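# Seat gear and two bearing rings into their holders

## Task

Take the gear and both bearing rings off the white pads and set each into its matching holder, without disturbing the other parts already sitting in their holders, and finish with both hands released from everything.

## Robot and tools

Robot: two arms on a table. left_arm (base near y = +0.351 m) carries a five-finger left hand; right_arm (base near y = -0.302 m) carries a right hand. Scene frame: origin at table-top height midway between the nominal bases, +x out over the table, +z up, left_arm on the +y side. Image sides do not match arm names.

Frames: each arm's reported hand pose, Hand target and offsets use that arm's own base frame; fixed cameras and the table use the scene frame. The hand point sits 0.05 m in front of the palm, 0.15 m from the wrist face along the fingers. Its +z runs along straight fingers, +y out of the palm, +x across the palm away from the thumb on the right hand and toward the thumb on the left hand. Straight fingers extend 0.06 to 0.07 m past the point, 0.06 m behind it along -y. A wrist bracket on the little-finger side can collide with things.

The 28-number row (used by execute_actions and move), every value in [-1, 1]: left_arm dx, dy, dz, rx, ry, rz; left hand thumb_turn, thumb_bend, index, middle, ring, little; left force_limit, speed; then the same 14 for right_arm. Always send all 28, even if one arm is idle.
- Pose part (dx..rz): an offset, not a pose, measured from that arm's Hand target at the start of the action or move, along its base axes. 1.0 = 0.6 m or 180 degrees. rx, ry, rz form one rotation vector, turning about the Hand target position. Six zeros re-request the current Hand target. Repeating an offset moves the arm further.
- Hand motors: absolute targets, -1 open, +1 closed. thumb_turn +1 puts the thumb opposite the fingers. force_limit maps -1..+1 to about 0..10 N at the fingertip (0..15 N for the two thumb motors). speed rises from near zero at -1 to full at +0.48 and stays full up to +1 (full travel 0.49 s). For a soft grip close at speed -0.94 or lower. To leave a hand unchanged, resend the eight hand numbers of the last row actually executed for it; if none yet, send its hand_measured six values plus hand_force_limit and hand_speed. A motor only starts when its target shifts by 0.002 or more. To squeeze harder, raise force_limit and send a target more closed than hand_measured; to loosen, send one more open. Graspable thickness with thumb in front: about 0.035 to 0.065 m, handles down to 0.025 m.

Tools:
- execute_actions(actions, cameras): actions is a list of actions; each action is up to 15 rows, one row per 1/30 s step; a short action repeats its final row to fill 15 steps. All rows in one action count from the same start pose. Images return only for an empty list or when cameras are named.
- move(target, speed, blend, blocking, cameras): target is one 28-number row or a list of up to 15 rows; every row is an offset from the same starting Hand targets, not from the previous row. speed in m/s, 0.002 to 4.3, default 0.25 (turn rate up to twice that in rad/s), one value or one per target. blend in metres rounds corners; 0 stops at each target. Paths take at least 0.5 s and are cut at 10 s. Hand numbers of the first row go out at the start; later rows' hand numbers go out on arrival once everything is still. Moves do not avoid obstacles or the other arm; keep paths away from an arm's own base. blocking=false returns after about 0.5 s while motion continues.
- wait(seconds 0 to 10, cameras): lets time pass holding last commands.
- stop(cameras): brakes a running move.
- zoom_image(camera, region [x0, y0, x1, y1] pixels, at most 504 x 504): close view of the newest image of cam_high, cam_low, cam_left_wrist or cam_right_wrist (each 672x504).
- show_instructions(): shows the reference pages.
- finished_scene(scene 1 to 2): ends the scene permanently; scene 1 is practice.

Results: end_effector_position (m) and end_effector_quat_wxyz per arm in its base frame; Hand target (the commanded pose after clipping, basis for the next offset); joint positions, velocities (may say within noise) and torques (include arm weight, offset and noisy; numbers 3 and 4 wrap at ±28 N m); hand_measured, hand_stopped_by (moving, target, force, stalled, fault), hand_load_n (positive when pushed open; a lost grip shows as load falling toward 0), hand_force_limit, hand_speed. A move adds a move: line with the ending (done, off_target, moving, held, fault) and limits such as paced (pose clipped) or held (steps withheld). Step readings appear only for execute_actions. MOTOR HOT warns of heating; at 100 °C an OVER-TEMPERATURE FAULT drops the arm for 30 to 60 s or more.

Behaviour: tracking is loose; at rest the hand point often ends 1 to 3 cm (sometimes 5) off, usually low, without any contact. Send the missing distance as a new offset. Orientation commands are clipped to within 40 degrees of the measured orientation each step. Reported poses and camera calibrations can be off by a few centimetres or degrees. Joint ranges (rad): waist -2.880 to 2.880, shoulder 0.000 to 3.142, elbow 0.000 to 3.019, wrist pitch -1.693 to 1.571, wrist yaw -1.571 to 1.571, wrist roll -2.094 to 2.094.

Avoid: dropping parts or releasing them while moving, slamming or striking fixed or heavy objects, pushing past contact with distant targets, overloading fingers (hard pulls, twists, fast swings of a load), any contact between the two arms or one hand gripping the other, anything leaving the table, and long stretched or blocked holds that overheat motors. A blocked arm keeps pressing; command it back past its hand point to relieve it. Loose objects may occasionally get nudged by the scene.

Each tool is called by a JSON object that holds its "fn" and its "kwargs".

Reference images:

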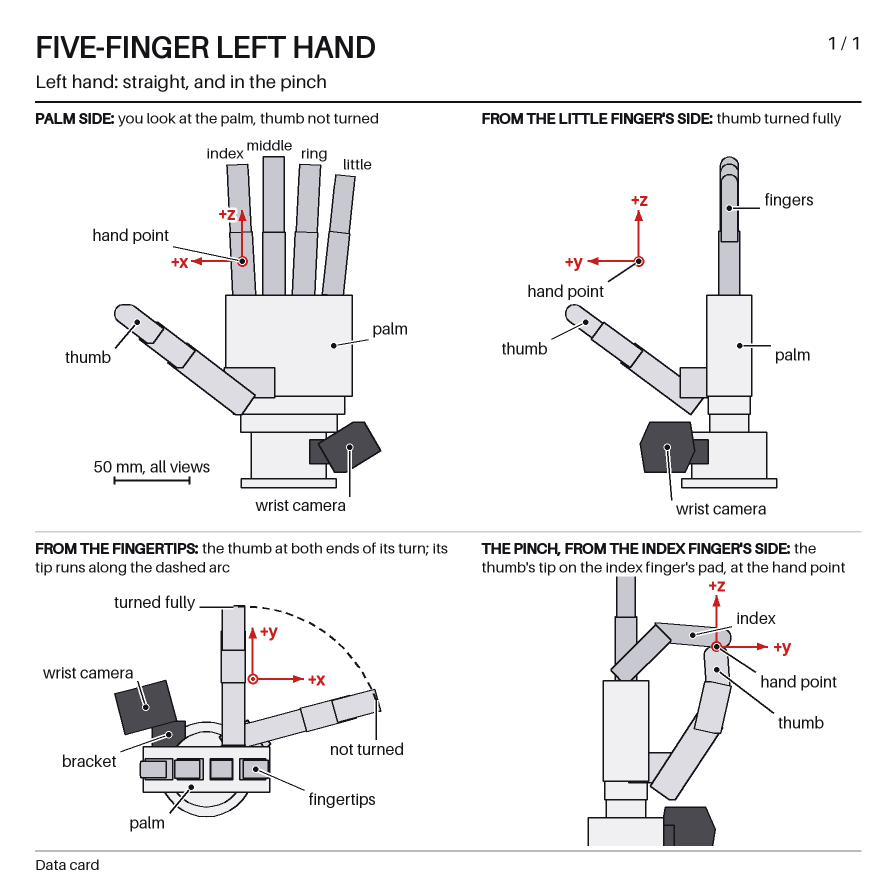

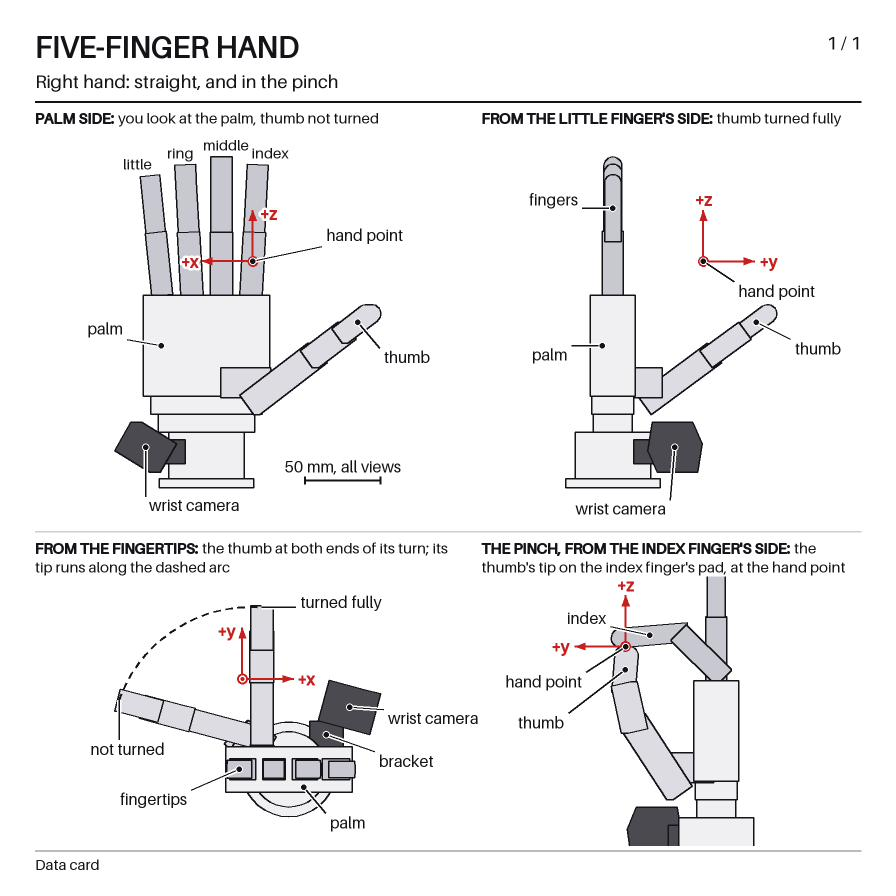

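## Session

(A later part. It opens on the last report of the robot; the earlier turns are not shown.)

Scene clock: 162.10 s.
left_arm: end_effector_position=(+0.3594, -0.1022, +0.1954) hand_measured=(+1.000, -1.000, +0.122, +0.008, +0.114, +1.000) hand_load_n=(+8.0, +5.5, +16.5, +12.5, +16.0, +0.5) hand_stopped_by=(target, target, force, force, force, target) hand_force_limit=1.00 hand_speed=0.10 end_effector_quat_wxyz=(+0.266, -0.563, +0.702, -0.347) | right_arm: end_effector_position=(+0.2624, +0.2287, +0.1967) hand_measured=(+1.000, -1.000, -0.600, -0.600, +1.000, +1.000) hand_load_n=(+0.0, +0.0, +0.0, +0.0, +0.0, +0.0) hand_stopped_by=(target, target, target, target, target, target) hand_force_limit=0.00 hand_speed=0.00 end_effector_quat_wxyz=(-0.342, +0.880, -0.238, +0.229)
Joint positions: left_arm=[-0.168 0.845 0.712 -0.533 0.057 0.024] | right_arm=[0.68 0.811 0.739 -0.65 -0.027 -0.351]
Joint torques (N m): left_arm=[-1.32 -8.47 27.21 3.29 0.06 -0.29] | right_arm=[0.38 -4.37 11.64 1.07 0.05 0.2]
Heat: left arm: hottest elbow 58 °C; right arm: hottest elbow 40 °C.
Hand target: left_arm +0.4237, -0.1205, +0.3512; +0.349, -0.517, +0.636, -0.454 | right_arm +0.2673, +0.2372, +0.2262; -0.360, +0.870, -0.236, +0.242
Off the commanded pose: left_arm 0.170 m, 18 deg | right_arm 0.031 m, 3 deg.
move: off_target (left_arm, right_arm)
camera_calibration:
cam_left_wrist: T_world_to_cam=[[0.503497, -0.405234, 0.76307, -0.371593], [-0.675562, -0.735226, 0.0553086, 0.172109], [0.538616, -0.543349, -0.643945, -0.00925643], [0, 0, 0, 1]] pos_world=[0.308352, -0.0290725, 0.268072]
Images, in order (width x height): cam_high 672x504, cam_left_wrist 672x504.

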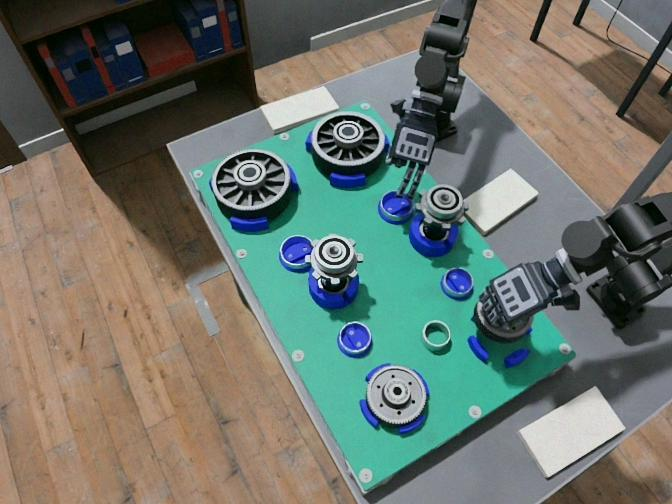

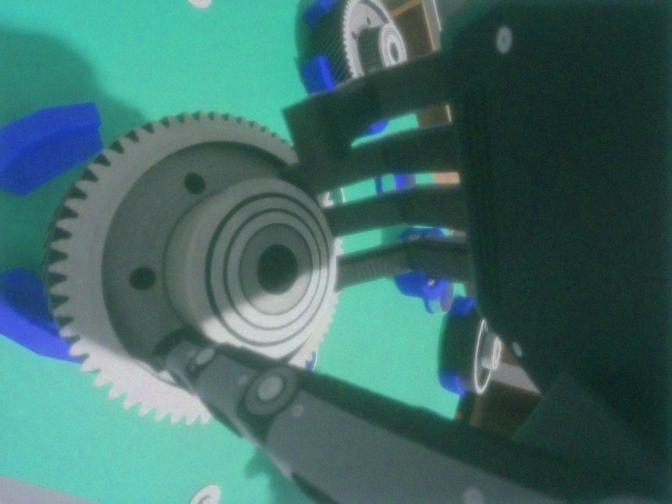

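{"fn": "move", "kwargs": {"target": [-0.012,0.028,-0.05,0,0,0,1,-1,0.5,0.6,0.5,1,1.0,0.1,0,0,0,0,0,0,1,-1,-0.6,-0.6,1,1,0.0,0.0], "speed": 0.06, "cameras": ["cam_high","cam_left_wrist"]}}

{"fn": "zoom_image", "kwargs": {"camera": "cam_high", "region": [464, 290, 544, 380]}}

{"fn": "zoom_image", "kwargs": {"camera": "cam_left_wrist", "region": [0, 60, 380, 440]}}

Scene clock: 167.53 s.
left_arm: end_effector_position=(+0.3600, -0.0993, +0.2013) hand_measured=(+1.000, -1.000, +0.122, +0.008, +0.114, +1.000) hand_load_n=(+7.5, +5.5, +16.5, +12.0, +15.5, +0.0) hand_stopped_by=(target, target, force, force, force, target) hand_force_limit=1.00 hand_speed=0.10 end_effector_quat_wxyz=(+0.266, -0.563, +0.696, -0.358) | right_arm: end_effector_position=(+0.2624, +0.2287, +0.1967) hand_measured=(+1.000, -1.000, -0.600, -0.600, +1.000, +1.000) hand_load_n=(+0.0, +0.0, +0.0, +0.0, +0.0, +0.5) hand_stopped_by=(target, target, target, target, target, target) hand_force_limit=0.00 hand_speed=0.00 end_effector_quat_wxyz=(-0.342, +0.880, -0.238, +0.229)
Joint positions: left_arm=[-0.145 0.833 0.712 -0.529 0.086 0.024] | right_arm=[0.68 0.811 0.739 -0.65 -0.027 -0.351]
Joint torques (N m): left_arm=[1.08 -8.29 20.9 5.5 0.6 -0.04] | right_arm=[0.26 -4.48 11.63 1.05 0.06 0.2]
Heat: left arm: hottest elbow 64 °C; right arm: hottest elbow 40 °C.
Hand target: left_arm +0.4165, -0.1037, +0.3212; +0.349, -0.517, +0.636, -0.454 | right_arm +0.2673, +0.2372, +0.2262; -0.360, +0.870, -0.236, +0.242
Off the commanded pose: left_arm 0.133 m, 17 deg | right_arm 0.031 m, 3 deg.
move: off_target (left_arm, right_arm)
camera_calibration:
cam_left_wrist: T_world_to_cam=[[0.492745, -0.389656, 0.778055, -0.372788], [-0.676401, -0.734023, 0.0607636, 0.173751], [0.547433, -0.556219, -0.62525, -0.0124715], [0, 0, 0, 1]] pos_world=[0.308042, -0.0246587, 0.271694]
Images, in order (width x height): cam_high 672x504, cam_left_wrist 672x504.

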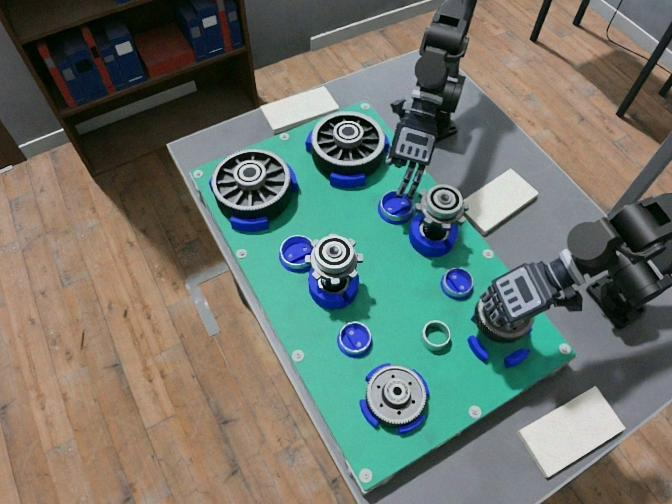

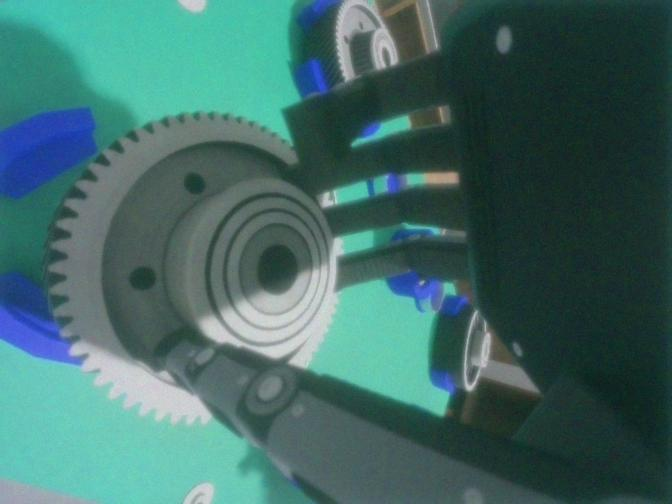

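Scaled by 5.600 from the camera's 672x504 image, which has a finer 960x720 frame.

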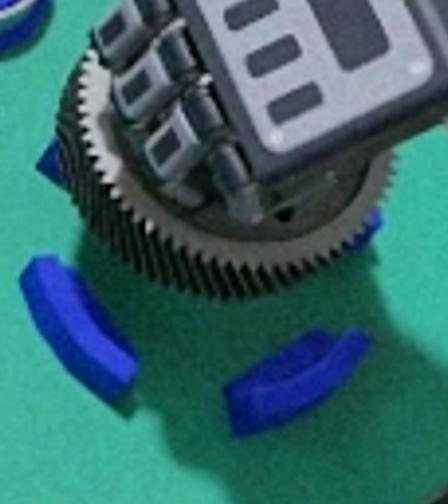

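Scaled by 1.326 from the camera's 672x504 image, which has a finer 960x720 frame.

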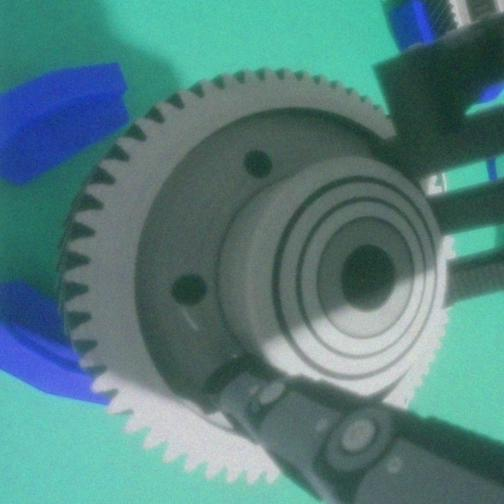

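{"fn": "move", "kwargs": {"target": [-0.010,0.02,-0.05,0,0,0,1,-1,0.5,0.6,0.5,1,1.0,0.1,0,0,0,0,0,0,1,-1,-0.6,-0.6,1,1,0.0,0.0], "speed": 0.06}}

Scene clock: 169.43 s.
left_arm: end_effector_position=(+0.3639, -0.0908, +0.1897) hand_measured=(+1.000, -1.000, +0.122, +0.008, +0.114, +1.000) hand_load_n=(+8.0, +5.5, +16.5, +12.0, +15.5, +0.0) hand_stopped_by=(target, target, force, force, force, target) hand_force_limit=1.00 hand_speed=0.10 end_effector_quat_wxyz=(+0.271, -0.563, +0.688, -0.369) | right_arm: end_effector_position=(+0.2624, +0.2287, +0.1967) hand_measured=(+1.000, -1.000, -0.600, -0.600, +1.000, +1.000) hand_load_n=(+0.0, +0.0, +0.0, +0.0, +0.0, +0.0) hand_stopped_by=(target, target, target, target, target, target) hand_force_limit=0.00 hand_speed=0.00 end_effector_quat_wxyz=(-0.342, +0.880, -0.238, +0.229)
Joint positions: left_arm=[-0.105 0.831 0.667 -0.461 0.119 0.033] | right_arm=[0.68 0.811 0.739 -0.65 -0.027 -0.351]
Joint torques (N m): left_arm=[1.26 -8.76 17.72 5.61 0.71 0] | right_arm=[0.32 -4.31 11.63 1.06 0.05 0.2]
Heat: left arm: hottest elbow 65 °C; right arm: hottest elbow 40 °C.
Hand target: left_arm +0.4105, -0.0917, +0.2912; +0.349, -0.517, +0.636, -0.454 | right_arm +0.2673, +0.2372, +0.2262; -0.360, +0.870, -0.236, +0.242
Off the commanded pose: left_arm 0.112 m, 16 deg | right_arm 0.031 m, 3 deg.
move: off_target (left_arm, right_arm)

{"fn": "execute_actions", "kwargs": {"actions": [], "cameras": ["cam_high","cam_left_wrist"]}}

{"fn": "zoom_image", "kwargs": {"camera": "cam_high", "region": [464, 290, 544, 380]}}

{"fn": "zoom_image", "kwargs": {"camera": "cam_left_wrist", "region": [0, 60, 380, 440]}}

Scene clock: 169.97 s.
left_arm: end_effector_position=(+0.3639, -0.0908, +0.1897) hand_measured=(+1.000, -1.000, +0.122, +0.008, +0.114, +1.000) hand_load_n=(+8.0, +6.0, +16.5, +12.0, +15.5, +0.0) hand_stopped_by=(target, target, force, force, force, target) hand_force_limit=1.00 hand_speed=0.10 end_effector_quat_wxyz=(+0.271, -0.563, +0.688, -0.369) | right_arm: end_effector_position=(+0.2624, +0.2287, +0.1967) hand_measured=(+1.000, -1.000, -0.600, -0.600, +1.000, +1.000) hand_load_n=(+0.0, +0.0, +0.0, +0.0, +0.5, +0.0) hand_stopped_by=(target, target, target, target, target, target) hand_force_limit=0.00 hand_speed=0.00 end_effector_quat_wxyz=(-0.342, +0.880, -0.238, +0.229)
Joint positions: left_arm=[-0.105 0.831 0.667 -0.461 0.119 0.033] | right_arm=[0.68 0.811 0.739 -0.65 -0.027 -0.351]
Joint velocities: within noise
Joint torques (N m): left_arm=[1.03 -8.88 17.66 5.53 0.71 0.01] | right_arm=[0.26 -4.6 11.64 1.06 0.05 0.2]
Heat: left arm: hottest elbow 64 °C; right arm: hottest elbow 40 °C.
Hand target: left_arm +0.4105, -0.0917, +0.2912; +0.349, -0.517, +0.636, -0.454 | right_arm +0.2673, +0.2372, +0.2262; -0.360, +0.870, -0.236, +0.242
Off the commanded pose: left_arm 0.112 m, 16 deg | right_arm 0.031 m, 3 deg.
camera_calibration:
cam_left_wrist: T_world_to_cam=[[0.476938, -0.373699, 0.795537, -0.358469], [-0.6724, -0.738034, 0.0564279, 0.182255], [0.566047, -0.561832, -0.603271, -0.0284713], [0, 0, 0, 1]] pos_world=[0.309632, -0.0154451, 0.257716]
Images, in order (width x height): cam_high 672x504, cam_left_wrist 672x504.

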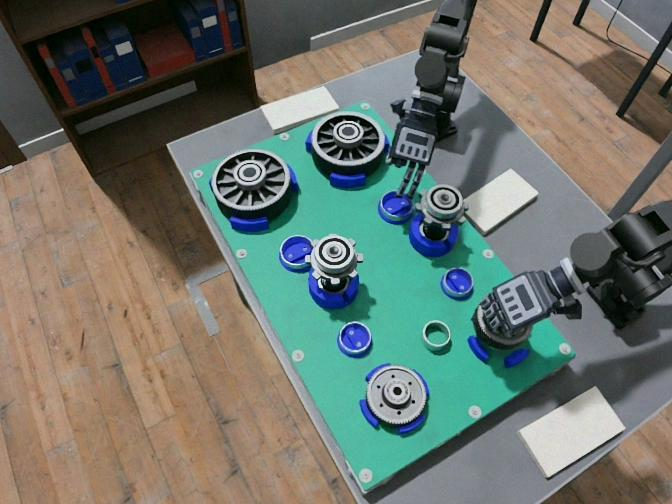

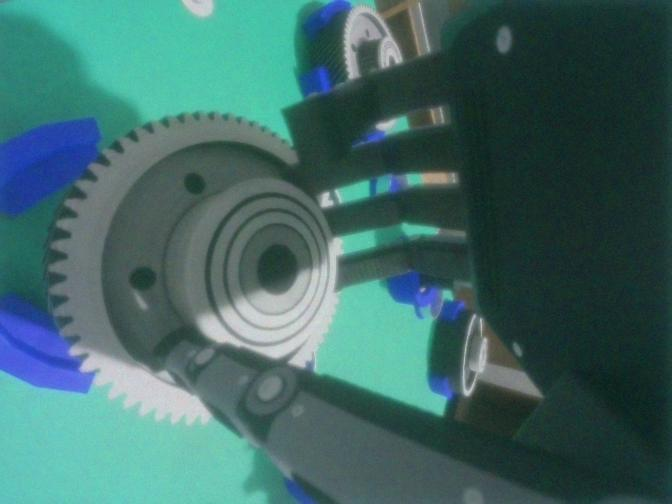

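Scaled by 5.600 from the camera's 672x504 image, which has a finer 960x720 frame.

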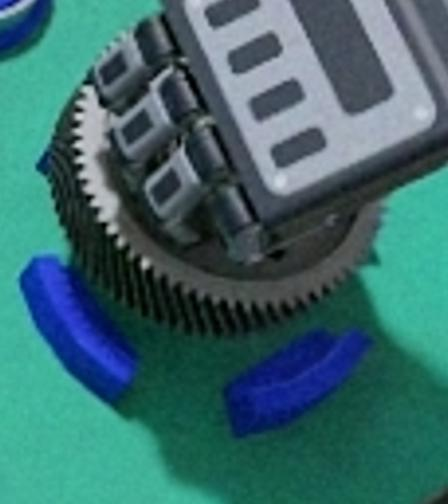

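Scaled by 1.326 from the camera's 672x504 image, which has a finer 960x720 frame.

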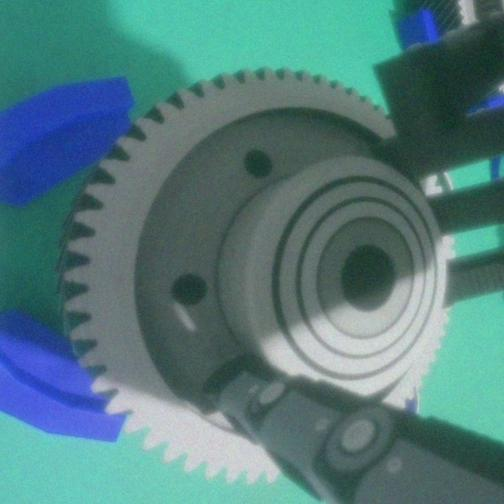

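{"fn": "move", "kwargs": {"target": [-0.033,0.018,-0.045,-0.005,0.003,0,1,-1,0.5,0.6,0.5,1,1.0,0.1,0,0,0,0,0,0,1,-1,-0.6,-0.6,1,1,0.0,0.0], "speed": 0.06, "cameras": ["cam_high","cam_left_wrist"]}}

{"fn": "zoom_image", "kwargs": {"camera": "cam_high", "region": [464, 290, 544, 380]}}

{"fn": "zoom_image", "kwargs": {"camera": "cam_left_wrist", "region": [0, 60, 380, 440]}}

Scene clock: 172.83 s.
left_arm: end_effector_position=(+0.3437, -0.0814, +0.1607) hand_measured=(+1.000, -1.000, +0.122, +0.008, +0.114, +1.000) hand_load_n=(+7.5, +6.0, +16.5, +11.5, +15.5, +0.0) hand_stopped_by=(target, target, force, force, force, target) hand_force_limit=1.00 hand_speed=0.10 end_effector_quat_wxyz=(+0.258, -0.571, +0.686, -0.370) | right_arm: end_effector_position=(+0.2624, +0.2287, +0.1967) hand_measured=(+1.000, -1.000, -0.600, -0.600, +1.000, +1.000) hand_load_n=(+0.0, +0.0, +0.0, +0.0, +0.0, +0.0) hand_stopped_by=(target, target, target, target, target, target) hand_force_limit=0.00 hand_speed=0.00 end_effector_quat_wxyz=(-0.342, +0.880, -0.238, +0.229)
Joint positions: left_arm=[-0.06 0.788 0.577 -0.434 0.165 0.039] | right_arm=[0.68 0.811 0.739 -0.65 -0.027 -0.351]
Joint torques (N m): left_arm=[1.26 -9.41 17.52 5.42 0.88 -0.04] | right_arm=[0.32 -4.48 11.62 1.05 0.05 0.2]
Heat: left arm: hottest elbow 64 °C; right arm: hottest elbow 40 °C.
Hand target: left_arm +0.3907, -0.0809, +0.2642; +0.342, -0.522, +0.634, -0.457 | right_arm +0.2673, +0.2372, +0.2262; -0.360, +0.870, -0.236, +0.242
Off the commanded pose: left_arm 0.114 m, 16 deg | right_arm 0.031 m, 3 deg.
move: off_target (left_arm, right_arm)
camera_calibration:
cam_left_wrist: T_world_to_cam=[[0.494872, -0.355353, 0.792986, -0.32653], [-0.668108, -0.739109, 0.0857304, 0.171051], [0.555638, -0.572226, -0.603178, -0.0265986], [0, 0, 0, 1]] pos_world=[0.29065, -0.00482881, 0.228226]
Images, in order (width x height): cam_high 672x504, cam_left_wrist 672x504.

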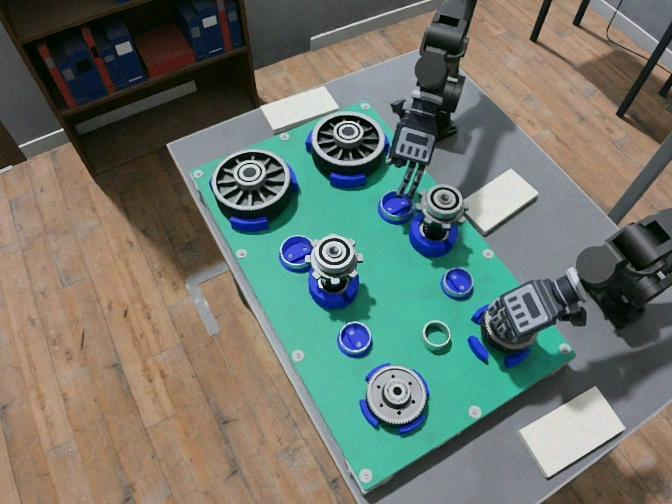

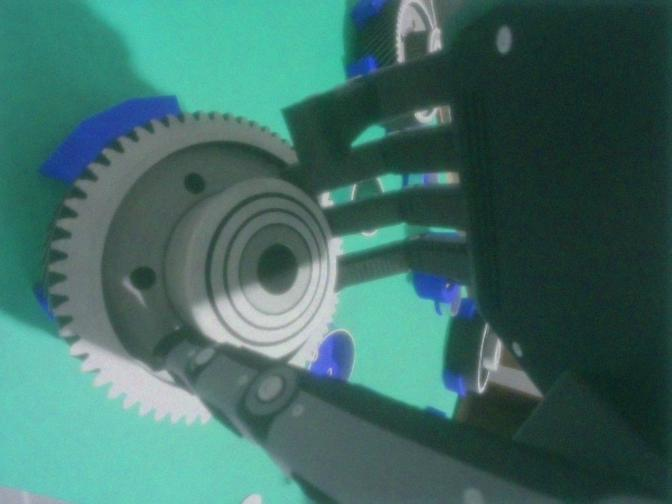

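Scaled by 5.600 from the camera's 672x504 image, which has a finer 960x720 frame.

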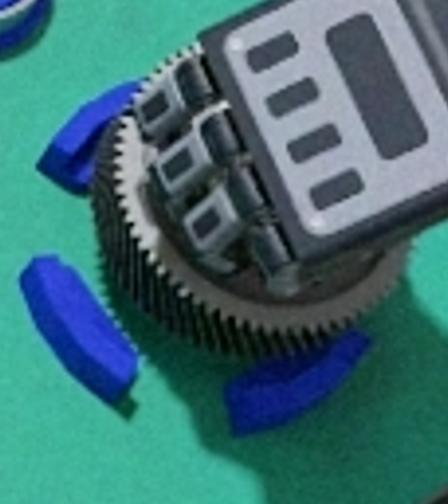

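Scaled by 1.326 from the camera's 672x504 image, which has a finer 960x720 frame.

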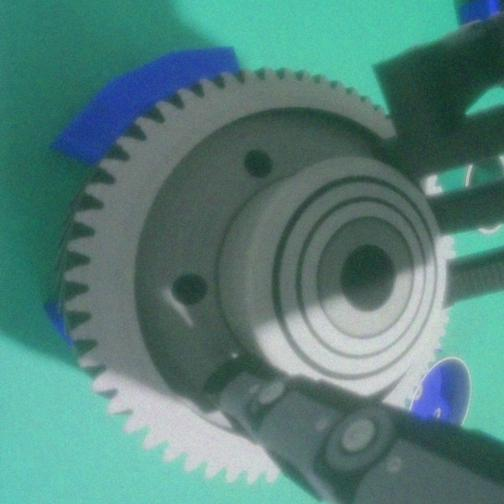

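{"fn": "move", "kwargs": {"target": [0.0167,-0.003,0.0,0.0172,-0.0047,0,1,-1,0.5,0.6,0.5,1,1.0,0.1,0,0,0,0,0,0,1,-1,-0.6,-0.6,1,1,0.0,0.0], "speed": 0.05, "cameras": ["cam_high","cam_left_wrist"]}}

{"fn": "zoom_image", "kwargs": {"camera": "cam_high", "region": [464, 290, 544, 380]}}

Scene clock: 175.47 s.
left_arm: end_effector_position=(+0.3448, -0.0741, +0.1599) hand_measured=(+1.000, -1.000, +0.122, +0.008, +0.114, +1.000) hand_load_n=(+8.0, +5.5, +16.5, +12.0, +15.5, +0.0) hand_stopped_by=(target, target, force, force, force, target) hand_force_limit=1.00 hand_speed=0.10 end_effector_quat_wxyz=(+0.277, -0.566, +0.688, -0.360) | right_arm: end_effector_position=(+0.2624, +0.2287, +0.1967) hand_measured=(+1.000, -1.000, -0.600, -0.600, +1.000, +1.000) hand_load_n=(+0.0, +0.0, +0.0, +0.5, +0.0, +0.0) hand_stopped_by=(target, target, target, target, target, target) hand_force_limit=0.00 hand_speed=0.00 end_effector_quat_wxyz=(-0.342, +0.880, -0.238, +0.229)
Joint positions: left_arm=[-0.06 0.779 0.57 -0.426 0.135 0.065] | right_arm=[0.68 0.811 0.739 -0.65 -0.027 -0.351]
Joint torques (N m): left_arm=[-1.26 -7.24 19.07 5.56 0.24 0.05] | right_arm=[0.32 -4.48 11.62 1.05 0.06 0.2]
Heat: left arm: hottest elbow 65 °C; right arm: hottest elbow 40 °C.
Hand target: left_arm +0.4008, -0.0827, +0.2642; +0.361, -0.509, +0.644, -0.444 | right_arm +0.2673, +0.2372, +0.2262; -0.360, +0.870, -0.236, +0.242
Off the commanded pose: left_arm 0.119 m, 16 deg | right_arm 0.031 m, 3 deg.
move: off_target (left_arm, right_arm)
camera_calibration:
cam_left_wrist: T_world_to_cam=[[0.484867, -0.380895, 0.787288, -0.321438], [-0.662348, -0.747774, 0.0461426, 0.180972], [0.571138, -0.543832, -0.614856, -0.0249062], [0, 0, 0, 1]] pos_world=[0.289946, -0.000652727, 0.2294]
Images, in order (width x height): cam_high 672x504, cam_left_wrist 672x504.

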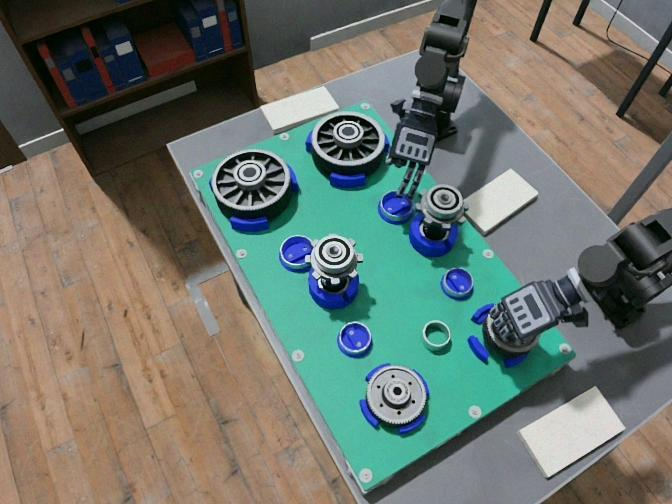

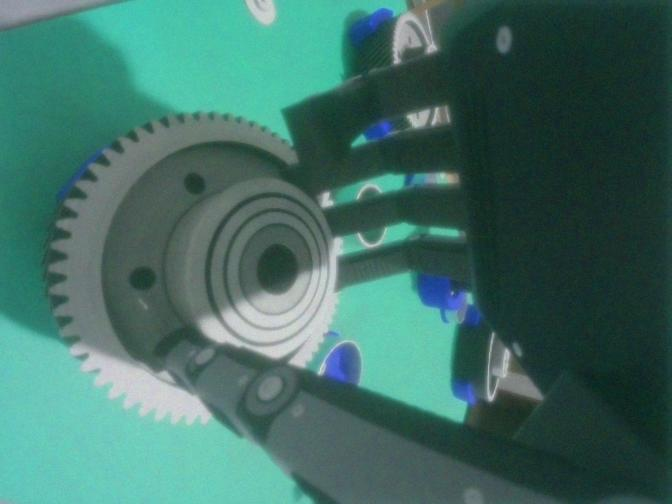

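Scaled by 5.600 from the camera's 672x504 image, which has a finer 960x720 frame.

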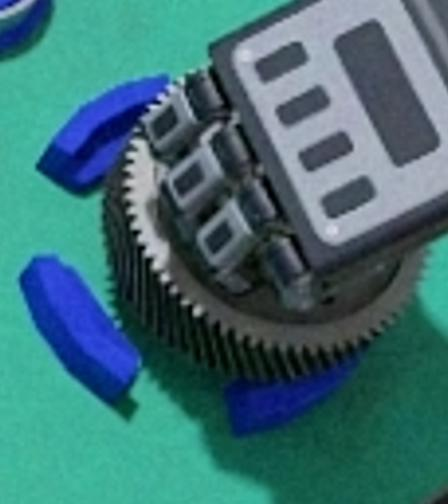

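{"fn": "move", "kwargs": {"target": [0.0167,-0.022,0.0,0.0,0.0,0,1,-1,0.5,0.6,0.5,1,1.0,0.1,0,0,0,0,0,0,1,-1,-0.6,-0.6,1,1,0.0,0.0], "speed": 0.05, "cameras": ["cam_high","cam_left_wrist"]}}

{"fn": "zoom_image", "kwargs": {"camera": "cam_high", "region": [464, 290, 544, 380]}}

Scene clock: 177.57 s.
left_arm: end_effector_position=(+0.3493, -0.0783, +0.1527) hand_measured=(+1.000, -1.000, +0.122, +0.008, +0.114, +1.000) hand_load_n=(+8.0, +6.0, +17.0, +12.5, +15.5, +0.0) hand_stopped_by=(target, target, force, force, force, target) hand_force_limit=1.00 hand_speed=0.10 end_effector_quat_wxyz=(+0.280, -0.564, +0.693, -0.350) | right_arm: end_effector_position=(+0.2624, +0.2287, +0.1967) hand_measured=(+1.000, -1.000, -0.600, -0.600, +1.000, +1.000) hand_load_n=(+0.0, +0.0, +0.0, +0.0, +0.0, +0.0) hand_stopped_by=(target, target, target, target, target, target) hand_force_limit=0.00 hand_speed=0.00 end_effector_quat_wxyz=(-0.342, +0.880, -0.238, +0.229)
Joint positions: left_arm=[-0.091 0.808 0.57 -0.406 0.098 0.065] | right_arm=[0.68 0.811 0.739 -0.65 -0.027 -0.351]
Joint torques (N m): left_arm=[-1.55 -7.65 20 5.49 0.08 -0.13] | right_arm=[0.38 -4.48 11.63 1.07 0.06 0.21]
Heat: left arm: hottest elbow 66 °C; right arm: hottest elbow 40 °C.
Hand target: left_arm +0.4108, -0.0959, +0.2642; +0.361, -0.509, +0.644, -0.444 | right_arm +0.2673, +0.2372, +0.2262; -0.360, +0.870, -0.236, +0.242
Off the commanded pose: left_arm 0.129 m, 16 deg | right_arm 0.031 m, 3 deg.
move: off_target (left_arm, right_arm)
camera_calibration:
cam_left_wrist: T_world_to_cam=[[0.490287, -0.399061, 0.774835, -0.320902], [-0.662927, -0.747898, 0.0342885, 0.183147], [0.565814, -0.53047, -0.631233, -0.0288134], [0, 0, 0, 1]] pos_world=[0.29505, -0.00636865, 0.224178]
Images, in order (width x height): cam_high 672x504, cam_left_wrist 672x504.

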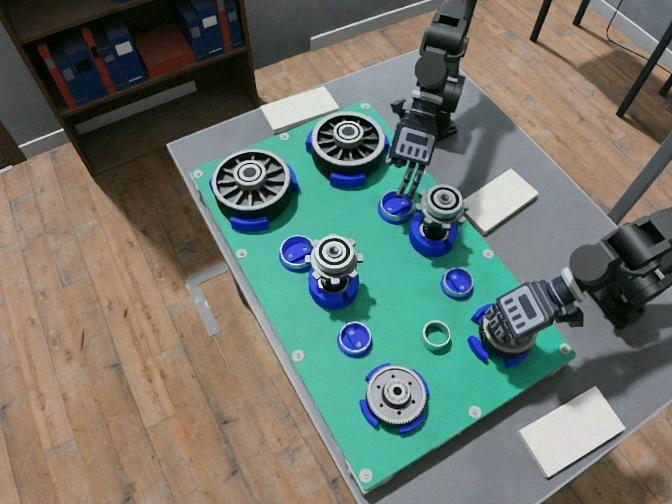

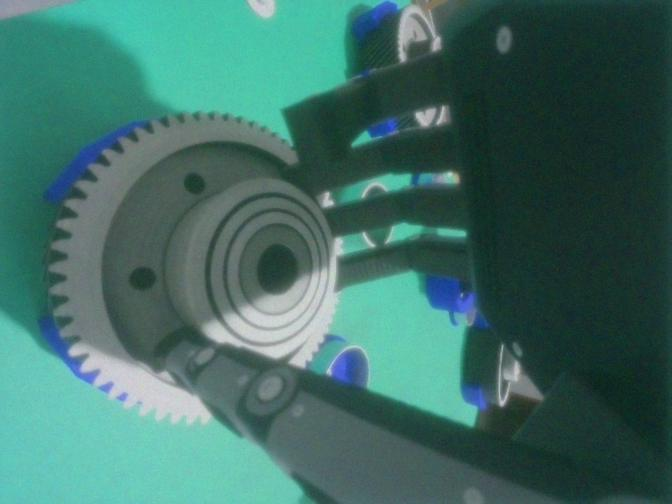

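Scaled by 5.600 from the camera's 672x504 image, which has a finer 960x720 frame.

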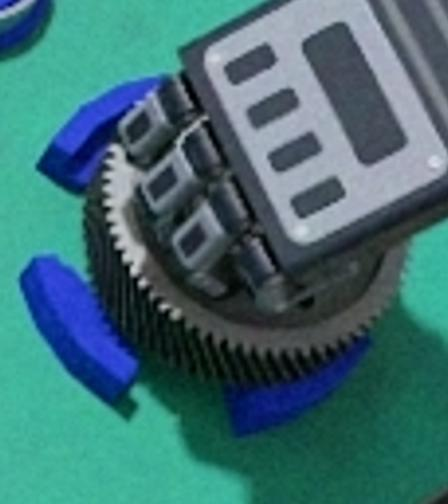

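{"fn": "move", "kwargs": {"target": [0.012,-0.011,0.015,0.0,0.0,0,1,-1,0.5,0.6,0.5,1,1.0,0.1,0,0,0,0,0,0,1,-1,-0.6,-0.6,1,1,0.0,0.0], "speed": 0.05, "cameras": ["cam_high","cam_left_wrist"]}}

{"fn": "zoom_image", "kwargs": {"camera": "cam_high", "region": [464, 290, 544, 380]}}

{"fn": "zoom_image", "kwargs": {"camera": "cam_left_wrist", "region": [0, 60, 380, 440]}}

Scene clock: 179.53 s.
left_arm: end_effector_position=(+0.3491, -0.0824, +0.1495) hand_measured=(+1.000, -1.000, +0.122, +0.008, +0.114, +1.000) hand_load_n=(+8.0, +6.0, +16.5, +12.0, +15.5, +0.0) hand_stopped_by=(target, target, force, force, force, target) hand_force_limit=1.00 hand_speed=0.10 end_effector_quat_wxyz=(+0.279, -0.561, +0.698, -0.346) | right_arm: end_effector_position=(+0.2624, +0.2287, +0.1967) hand_measured=(+1.000, -1.000, -0.600, -0.600, +1.000, +1.000) hand_load_n=(+0.0, +0.0, +0.0, +0.0, +0.0, +0.0) hand_stopped_by=(target, target, target, target, target, target) hand_force_limit=0.00 hand_speed=0.00 end_effector_quat_wxyz=(-0.342, +0.880, -0.238, +0.229)
Joint positions: left_arm=[-0.111 0.817 0.57 -0.405 0.083 0.065] | right_arm=[0.68 0.811 0.739 -0.65 -0.027 -0.351]
Joint torques (N m): left_arm=[-1.44 -7.36 22.42 4.97 0.04 -0.19] | right_arm=[0.26 -4.37 11.64 1.05 0.05 0.2]
Heat: left arm: hottest elbow 67 °C; right arm: hottest elbow 40 °C.
Hand target: left_arm +0.4180, -0.1025, +0.2732; +0.361, -0.509, +0.644, -0.444 | right_arm +0.2673, +0.2372, +0.2262; -0.360, +0.870, -0.236, +0.242
Off the commanded pose: left_arm 0.143 m, 17 deg | right_arm 0.031 m, 3 deg.
move: off_target (left_arm, right_arm)
camera_calibration:
cam_left_wrist: T_world_to_cam=[[0.492369, -0.410527, 0.767489, -0.320476], [-0.668386, -0.743157, 0.031279, 0.182718], [0.557524, -0.52838, -0.640298, -0.0283926], [0, 0, 0, 1]] pos_world=[0.295748, -0.010778, 0.222067]
Images, in order (width x height): cam_high 672x504, cam_left_wrist 672x504.

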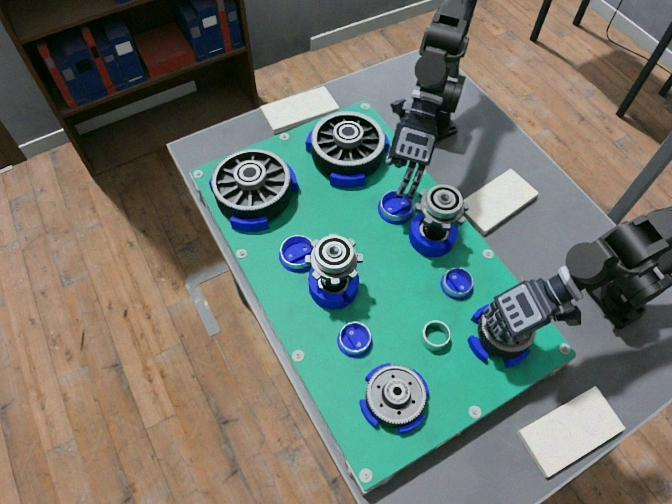

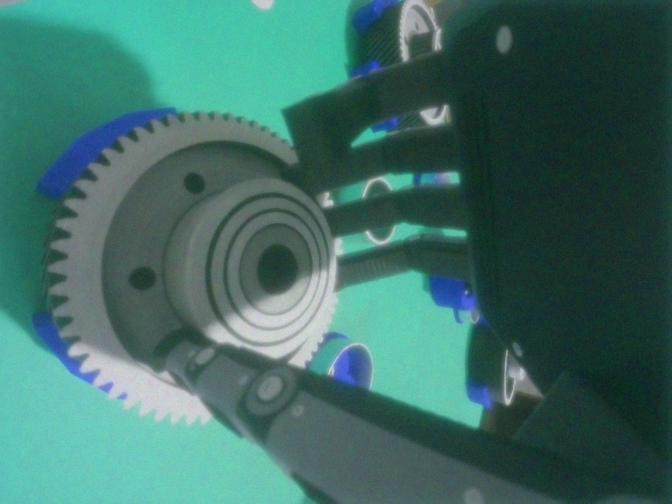

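Scaled by 5.600 from the camera's 672x504 image, which has a finer 960x720 frame.

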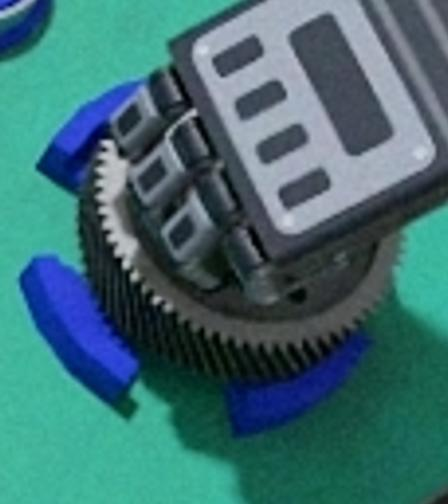

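Scaled by 1.326 from the camera's 672x504 image, which has a finer 960x720 frame.

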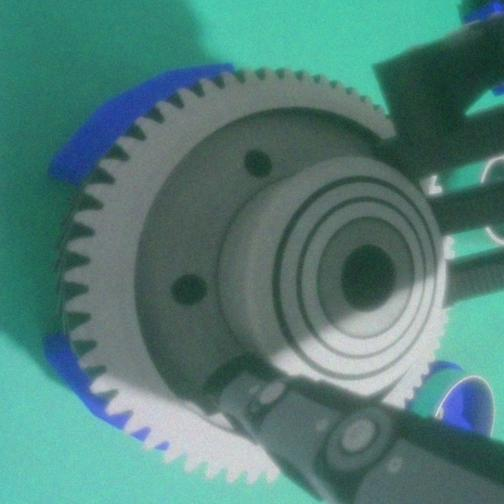

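{"fn": "move", "kwargs": {"target": [0.014,-0.006,0.045,0.0,0.0,0,1,-1,0.5,0.6,0.5,1,1.0,0.1,0,0,0,0,0,0,1,-1,-0.6,-0.6,1,1,0.0,0.0], "speed": 0.05}}

Scene clock: 181.90 s.
left_arm: end_effector_position=(+0.3545, -0.0843, +0.1521) hand_measured=(+1.000, -1.000, +0.122, +0.008, +0.114, +1.000) hand_load_n=(+8.0, +5.5, +16.5, +12.0, +15.5, +0.0) hand_stopped_by=(target, target, force, force, force, target) hand_force_limit=1.00 hand_speed=0.10 end_effector_quat_wxyz=(+0.278, -0.561, +0.701, -0.342) | right_arm: end_effector_position=(+0.2624, +0.2287, +0.1967) hand_measured=(+1.000, -1.000, -0.600, -0.600, +1.000, +1.000) hand_load_n=(+0.0, +0.0, +0.0, +0.0, +0.0, +0.0) hand_stopped_by=(target, target, target, target, target, target) hand_force_limit=0.00 hand_speed=0.00 end_effector_quat_wxyz=(-0.342, +0.880, -0.238, +0.229)
Joint positions: left_arm=[-0.119 0.84 0.592 -0.411 0.075 0.065] | right_arm=[0.68 0.811 0.739 -0.65 -0.027 -0.351]
Joint torques (N m): left_arm=[-1.44 -8 26.45 3.11 0.03 -0.23] | right_arm=[0.21 -4.42 11.62 1.07 0.05 0.2]
Heat: left arm: hottest elbow 69 °C; right arm: hottest elbow 41 °C.
Hand target: left_arm +0.4264, -0.1061, +0.3002; +0.361, -0.509, +0.644, -0.444 | right_arm +0.2673, +0.2372, +0.2262; -0.360, +0.870, -0.236, +0.242
Off the commanded pose: left_arm 0.166 m, 17 deg | right_arm 0.031 m, 3 deg.
move: off_target (left_arm, right_arm)

{"fn": "execute_actions", "kwargs": {"actions": [], "cameras": ["cam_high","cam_left_wrist","cam_low"]}}

{"fn": "zoom_image", "kwargs": {"camera": "cam_high", "region": [464, 290, 544, 380]}}

{"fn": "zoom_image", "kwargs": {"camera": "cam_left_wrist", "region": [0, 60, 380, 440]}}

{"fn": "zoom_image", "kwargs": {"camera": "cam_low", "region": [430, 220, 530, 300]}}

Scene clock: 182.23 s.
left_arm: end_effector_position=(+0.3545, -0.0843, +0.1521) hand_measured=(+1.000, -1.000, +0.122, +0.008, +0.114, +1.000) hand_load_n=(+8.0, +6.0, +17.0, +12.0, +15.5, +0.0) hand_stopped_by=(target, target, force, force, force, target) hand_force_limit=1.00 hand_speed=0.10 end_effector_quat_wxyz=(+0.278, -0.561, +0.701, -0.342) | right_arm: end_effector_position=(+0.2624, +0.2287, +0.1967) hand_measured=(+1.000, -1.000, -0.600, -0.600, +1.000, +1.000) hand_load_n=(+0.0, +0.0, -0.5, +0.0, +0.0, +0.5) hand_stopped_by=(target, target, target, target, target, target) hand_force_limit=0.00 hand_speed=0.00 end_effector_quat_wxyz=(-0.342, +0.880, -0.238, +0.229)
Joint positions: left_arm=[-0.119 0.84 0.592 -0.411 0.075 0.065] | right_arm=[0.68 0.811 0.739 -0.65 -0.027 -0.351]
Joint velocities: within noise
Joint torques (N m): left_arm=[-1.67 -8.06 26.43 3.08 0.04 -0.23] | right_arm=[0.21 -4.31 11.63 1.06 0.07 0.2]
Heat: left arm: hottest elbow 70 °C; right arm: hottest elbow 41 °C.
Hand target: left_arm +0.4264, -0.1061, +0.3002; +0.361, -0.509, +0.644, -0.444 | right_arm +0.2673, +0.2372, +0.2262; -0.360, +0.870, -0.236, +0.242
Off the commanded pose: left_arm 0.166 m, 17 deg | right_arm 0.031 m, 3 deg.
camera_calibration:
cam_left_wrist: T_world_to_cam=[[0.497087, -0.415597, 0.761698, -0.327215], [-0.669406, -0.742212, 0.0318919, 0.185161], [0.552087, -0.525739, -0.647147, -0.0276206], [0, 0, 0, 1]] pos_world=[0.301851, -0.0130823, 0.225459]
Images, in order (width x height): cam_high 672x504, cam_low 672x504, cam_left_wrist 672x504.

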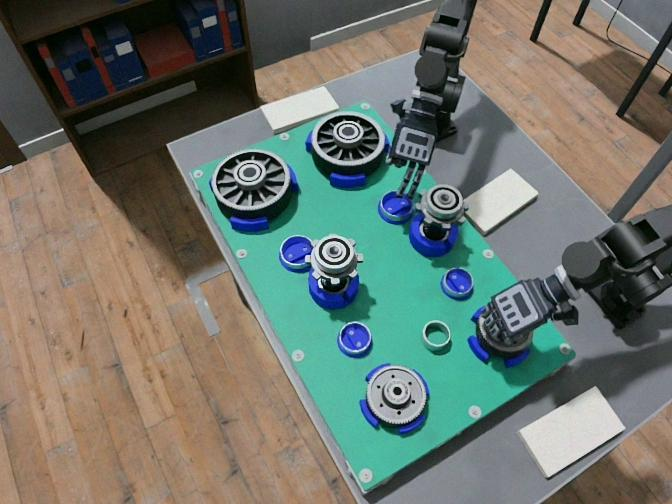

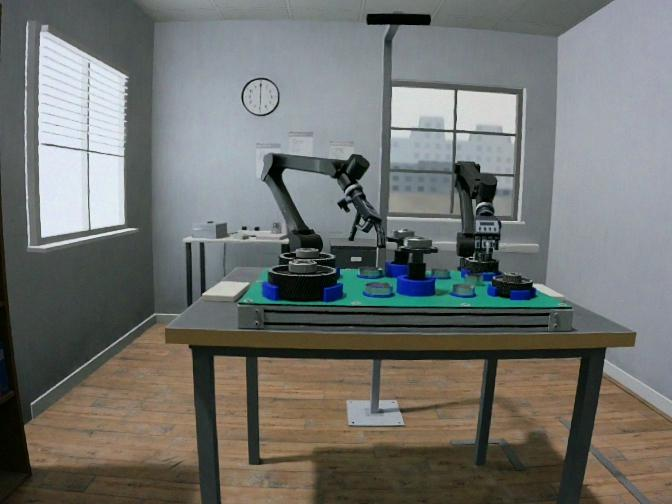

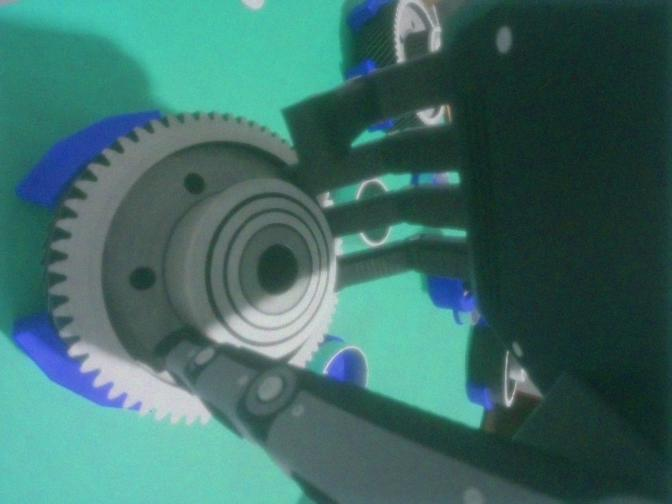

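Scaled by 5.600 from the camera's 672x504 image, which has a finer 960x720 frame.

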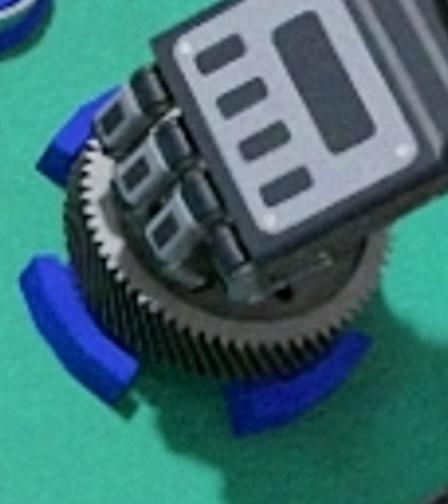

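Scaled by 1.326 from the camera's 672x504 image, which has a finer 960x720 frame.

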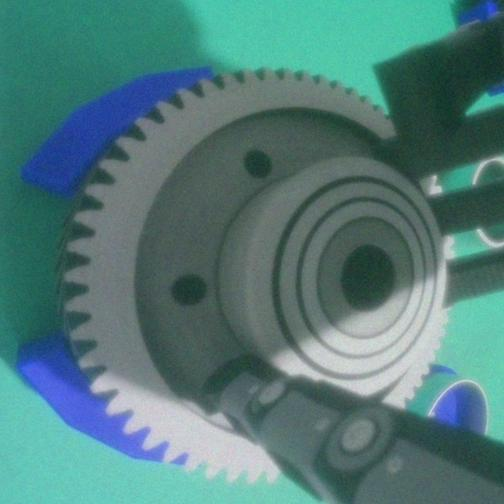

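Scaled by 5.040 from the camera's 672x504 image, which has a finer 960x720 frame.

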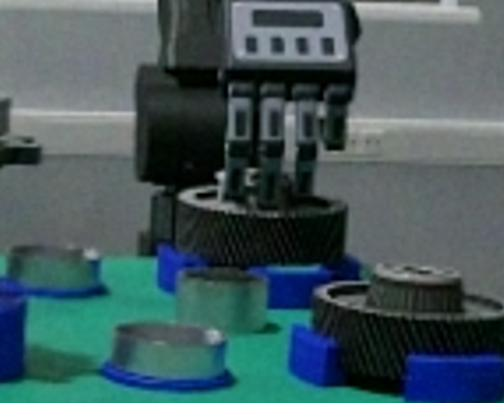

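{"fn": "move", "kwargs": {"target": [-0.012,0.0,-0.05,0.0,0.0,0,1,-1,0.5,0.6,0.5,1,1.0,0.1,0,0,0,0,0,0,1,-1,-0.6,-0.6,1,1,0.0,0.0], "speed": 0.05, "cameras": ["cam_high","cam_low"]}}

{"fn": "zoom_image", "kwargs": {"camera": "cam_high", "region": [464, 290, 544, 380]}}

{"fn": "zoom_image", "kwargs": {"camera": "cam_low", "region": [450, 245, 510, 290]}}

Scene clock: 185.60 s.
left_arm: end_effector_position=(+0.3558, -0.0856, +0.1544) hand_measured=(+1.000, -1.000, +0.122, +0.008, +0.114, +1.000) hand_load_n=(+8.0, +5.5, +17.0, +12.0, +15.5, +0.0) hand_stopped_by=(target, target, force, force, force, target) hand_force_limit=1.00 hand_speed=0.10 end_effector_quat_wxyz=(+0.282, -0.558, +0.700, -0.346) | right_arm: end_effector_position=(+0.2624, +0.2287, +0.1967) hand_measured=(+1.000, -1.000, -0.600, -0.600, +1.000, +1.000) hand_load_n=(+0.0, +0.0, +0.0, +0.0, +0.0, +0.0) hand_stopped_by=(target, target, target, target, target, target) hand_force_limit=0.00 hand_speed=0.00 end_effector_quat_wxyz=(-0.342, +0.880, -0.238, +0.229)
Joint positions: left_arm=[-0.123 0.837 0.592 -0.403 0.072 0.065] | right_arm=[0.68 0.811 0.739 -0.65 -0.027 -0.351]
Joint torques (N m): left_arm=[-1.61 -8.12 20.42 5.52 0.01 -0.24] | right_arm=[0.38 -4.48 11.63 1.1 0.06 0.2]
Heat: left arm: hottest elbow 73 °C; right arm: hottest elbow 41 °C.
Hand target: left_arm +0.4192, -0.1061, +0.2702; +0.361, -0.509, +0.644, -0.444 | right_arm +0.2673, +0.2372, +0.2262; -0.360, +0.870, -0.236, +0.242
Off the commanded pose: left_arm 0.134 m, 17 deg | right_arm 0.031 m, 3 deg.
move: off_target (left_arm, right_arm)
Images, in order (width x height): cam_high 672x504, cam_low 672x504.

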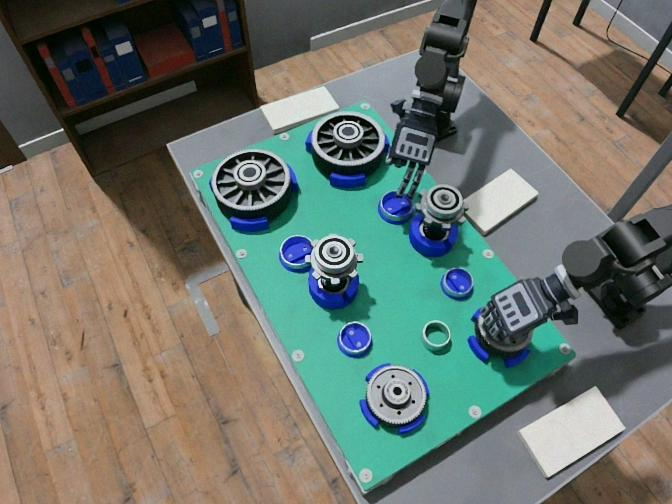

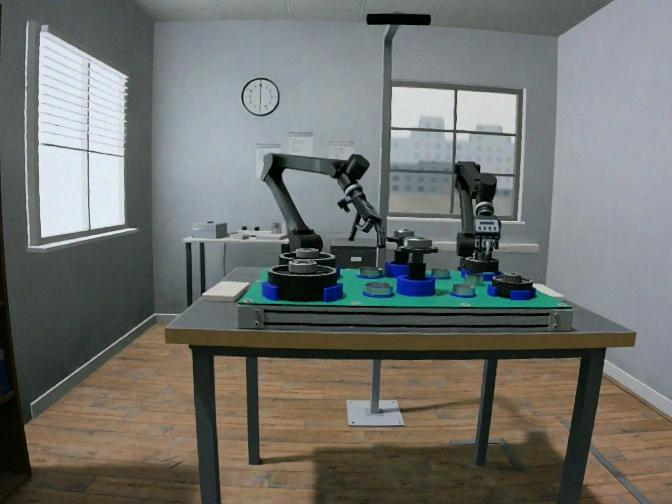

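Scaled by 5.600 from the camera's 672x504 image, which has a finer 960x720 frame.

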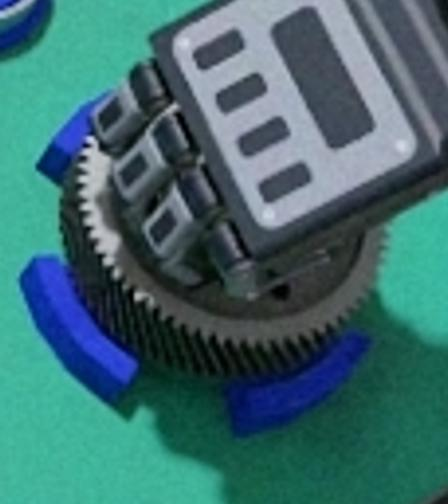

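Scaled by 8.400 from the camera's 672x504 image, which has a finer 960x720 frame.

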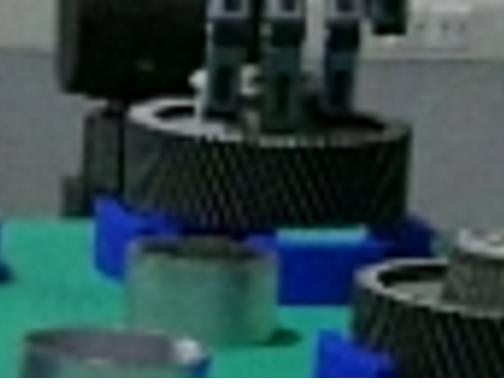

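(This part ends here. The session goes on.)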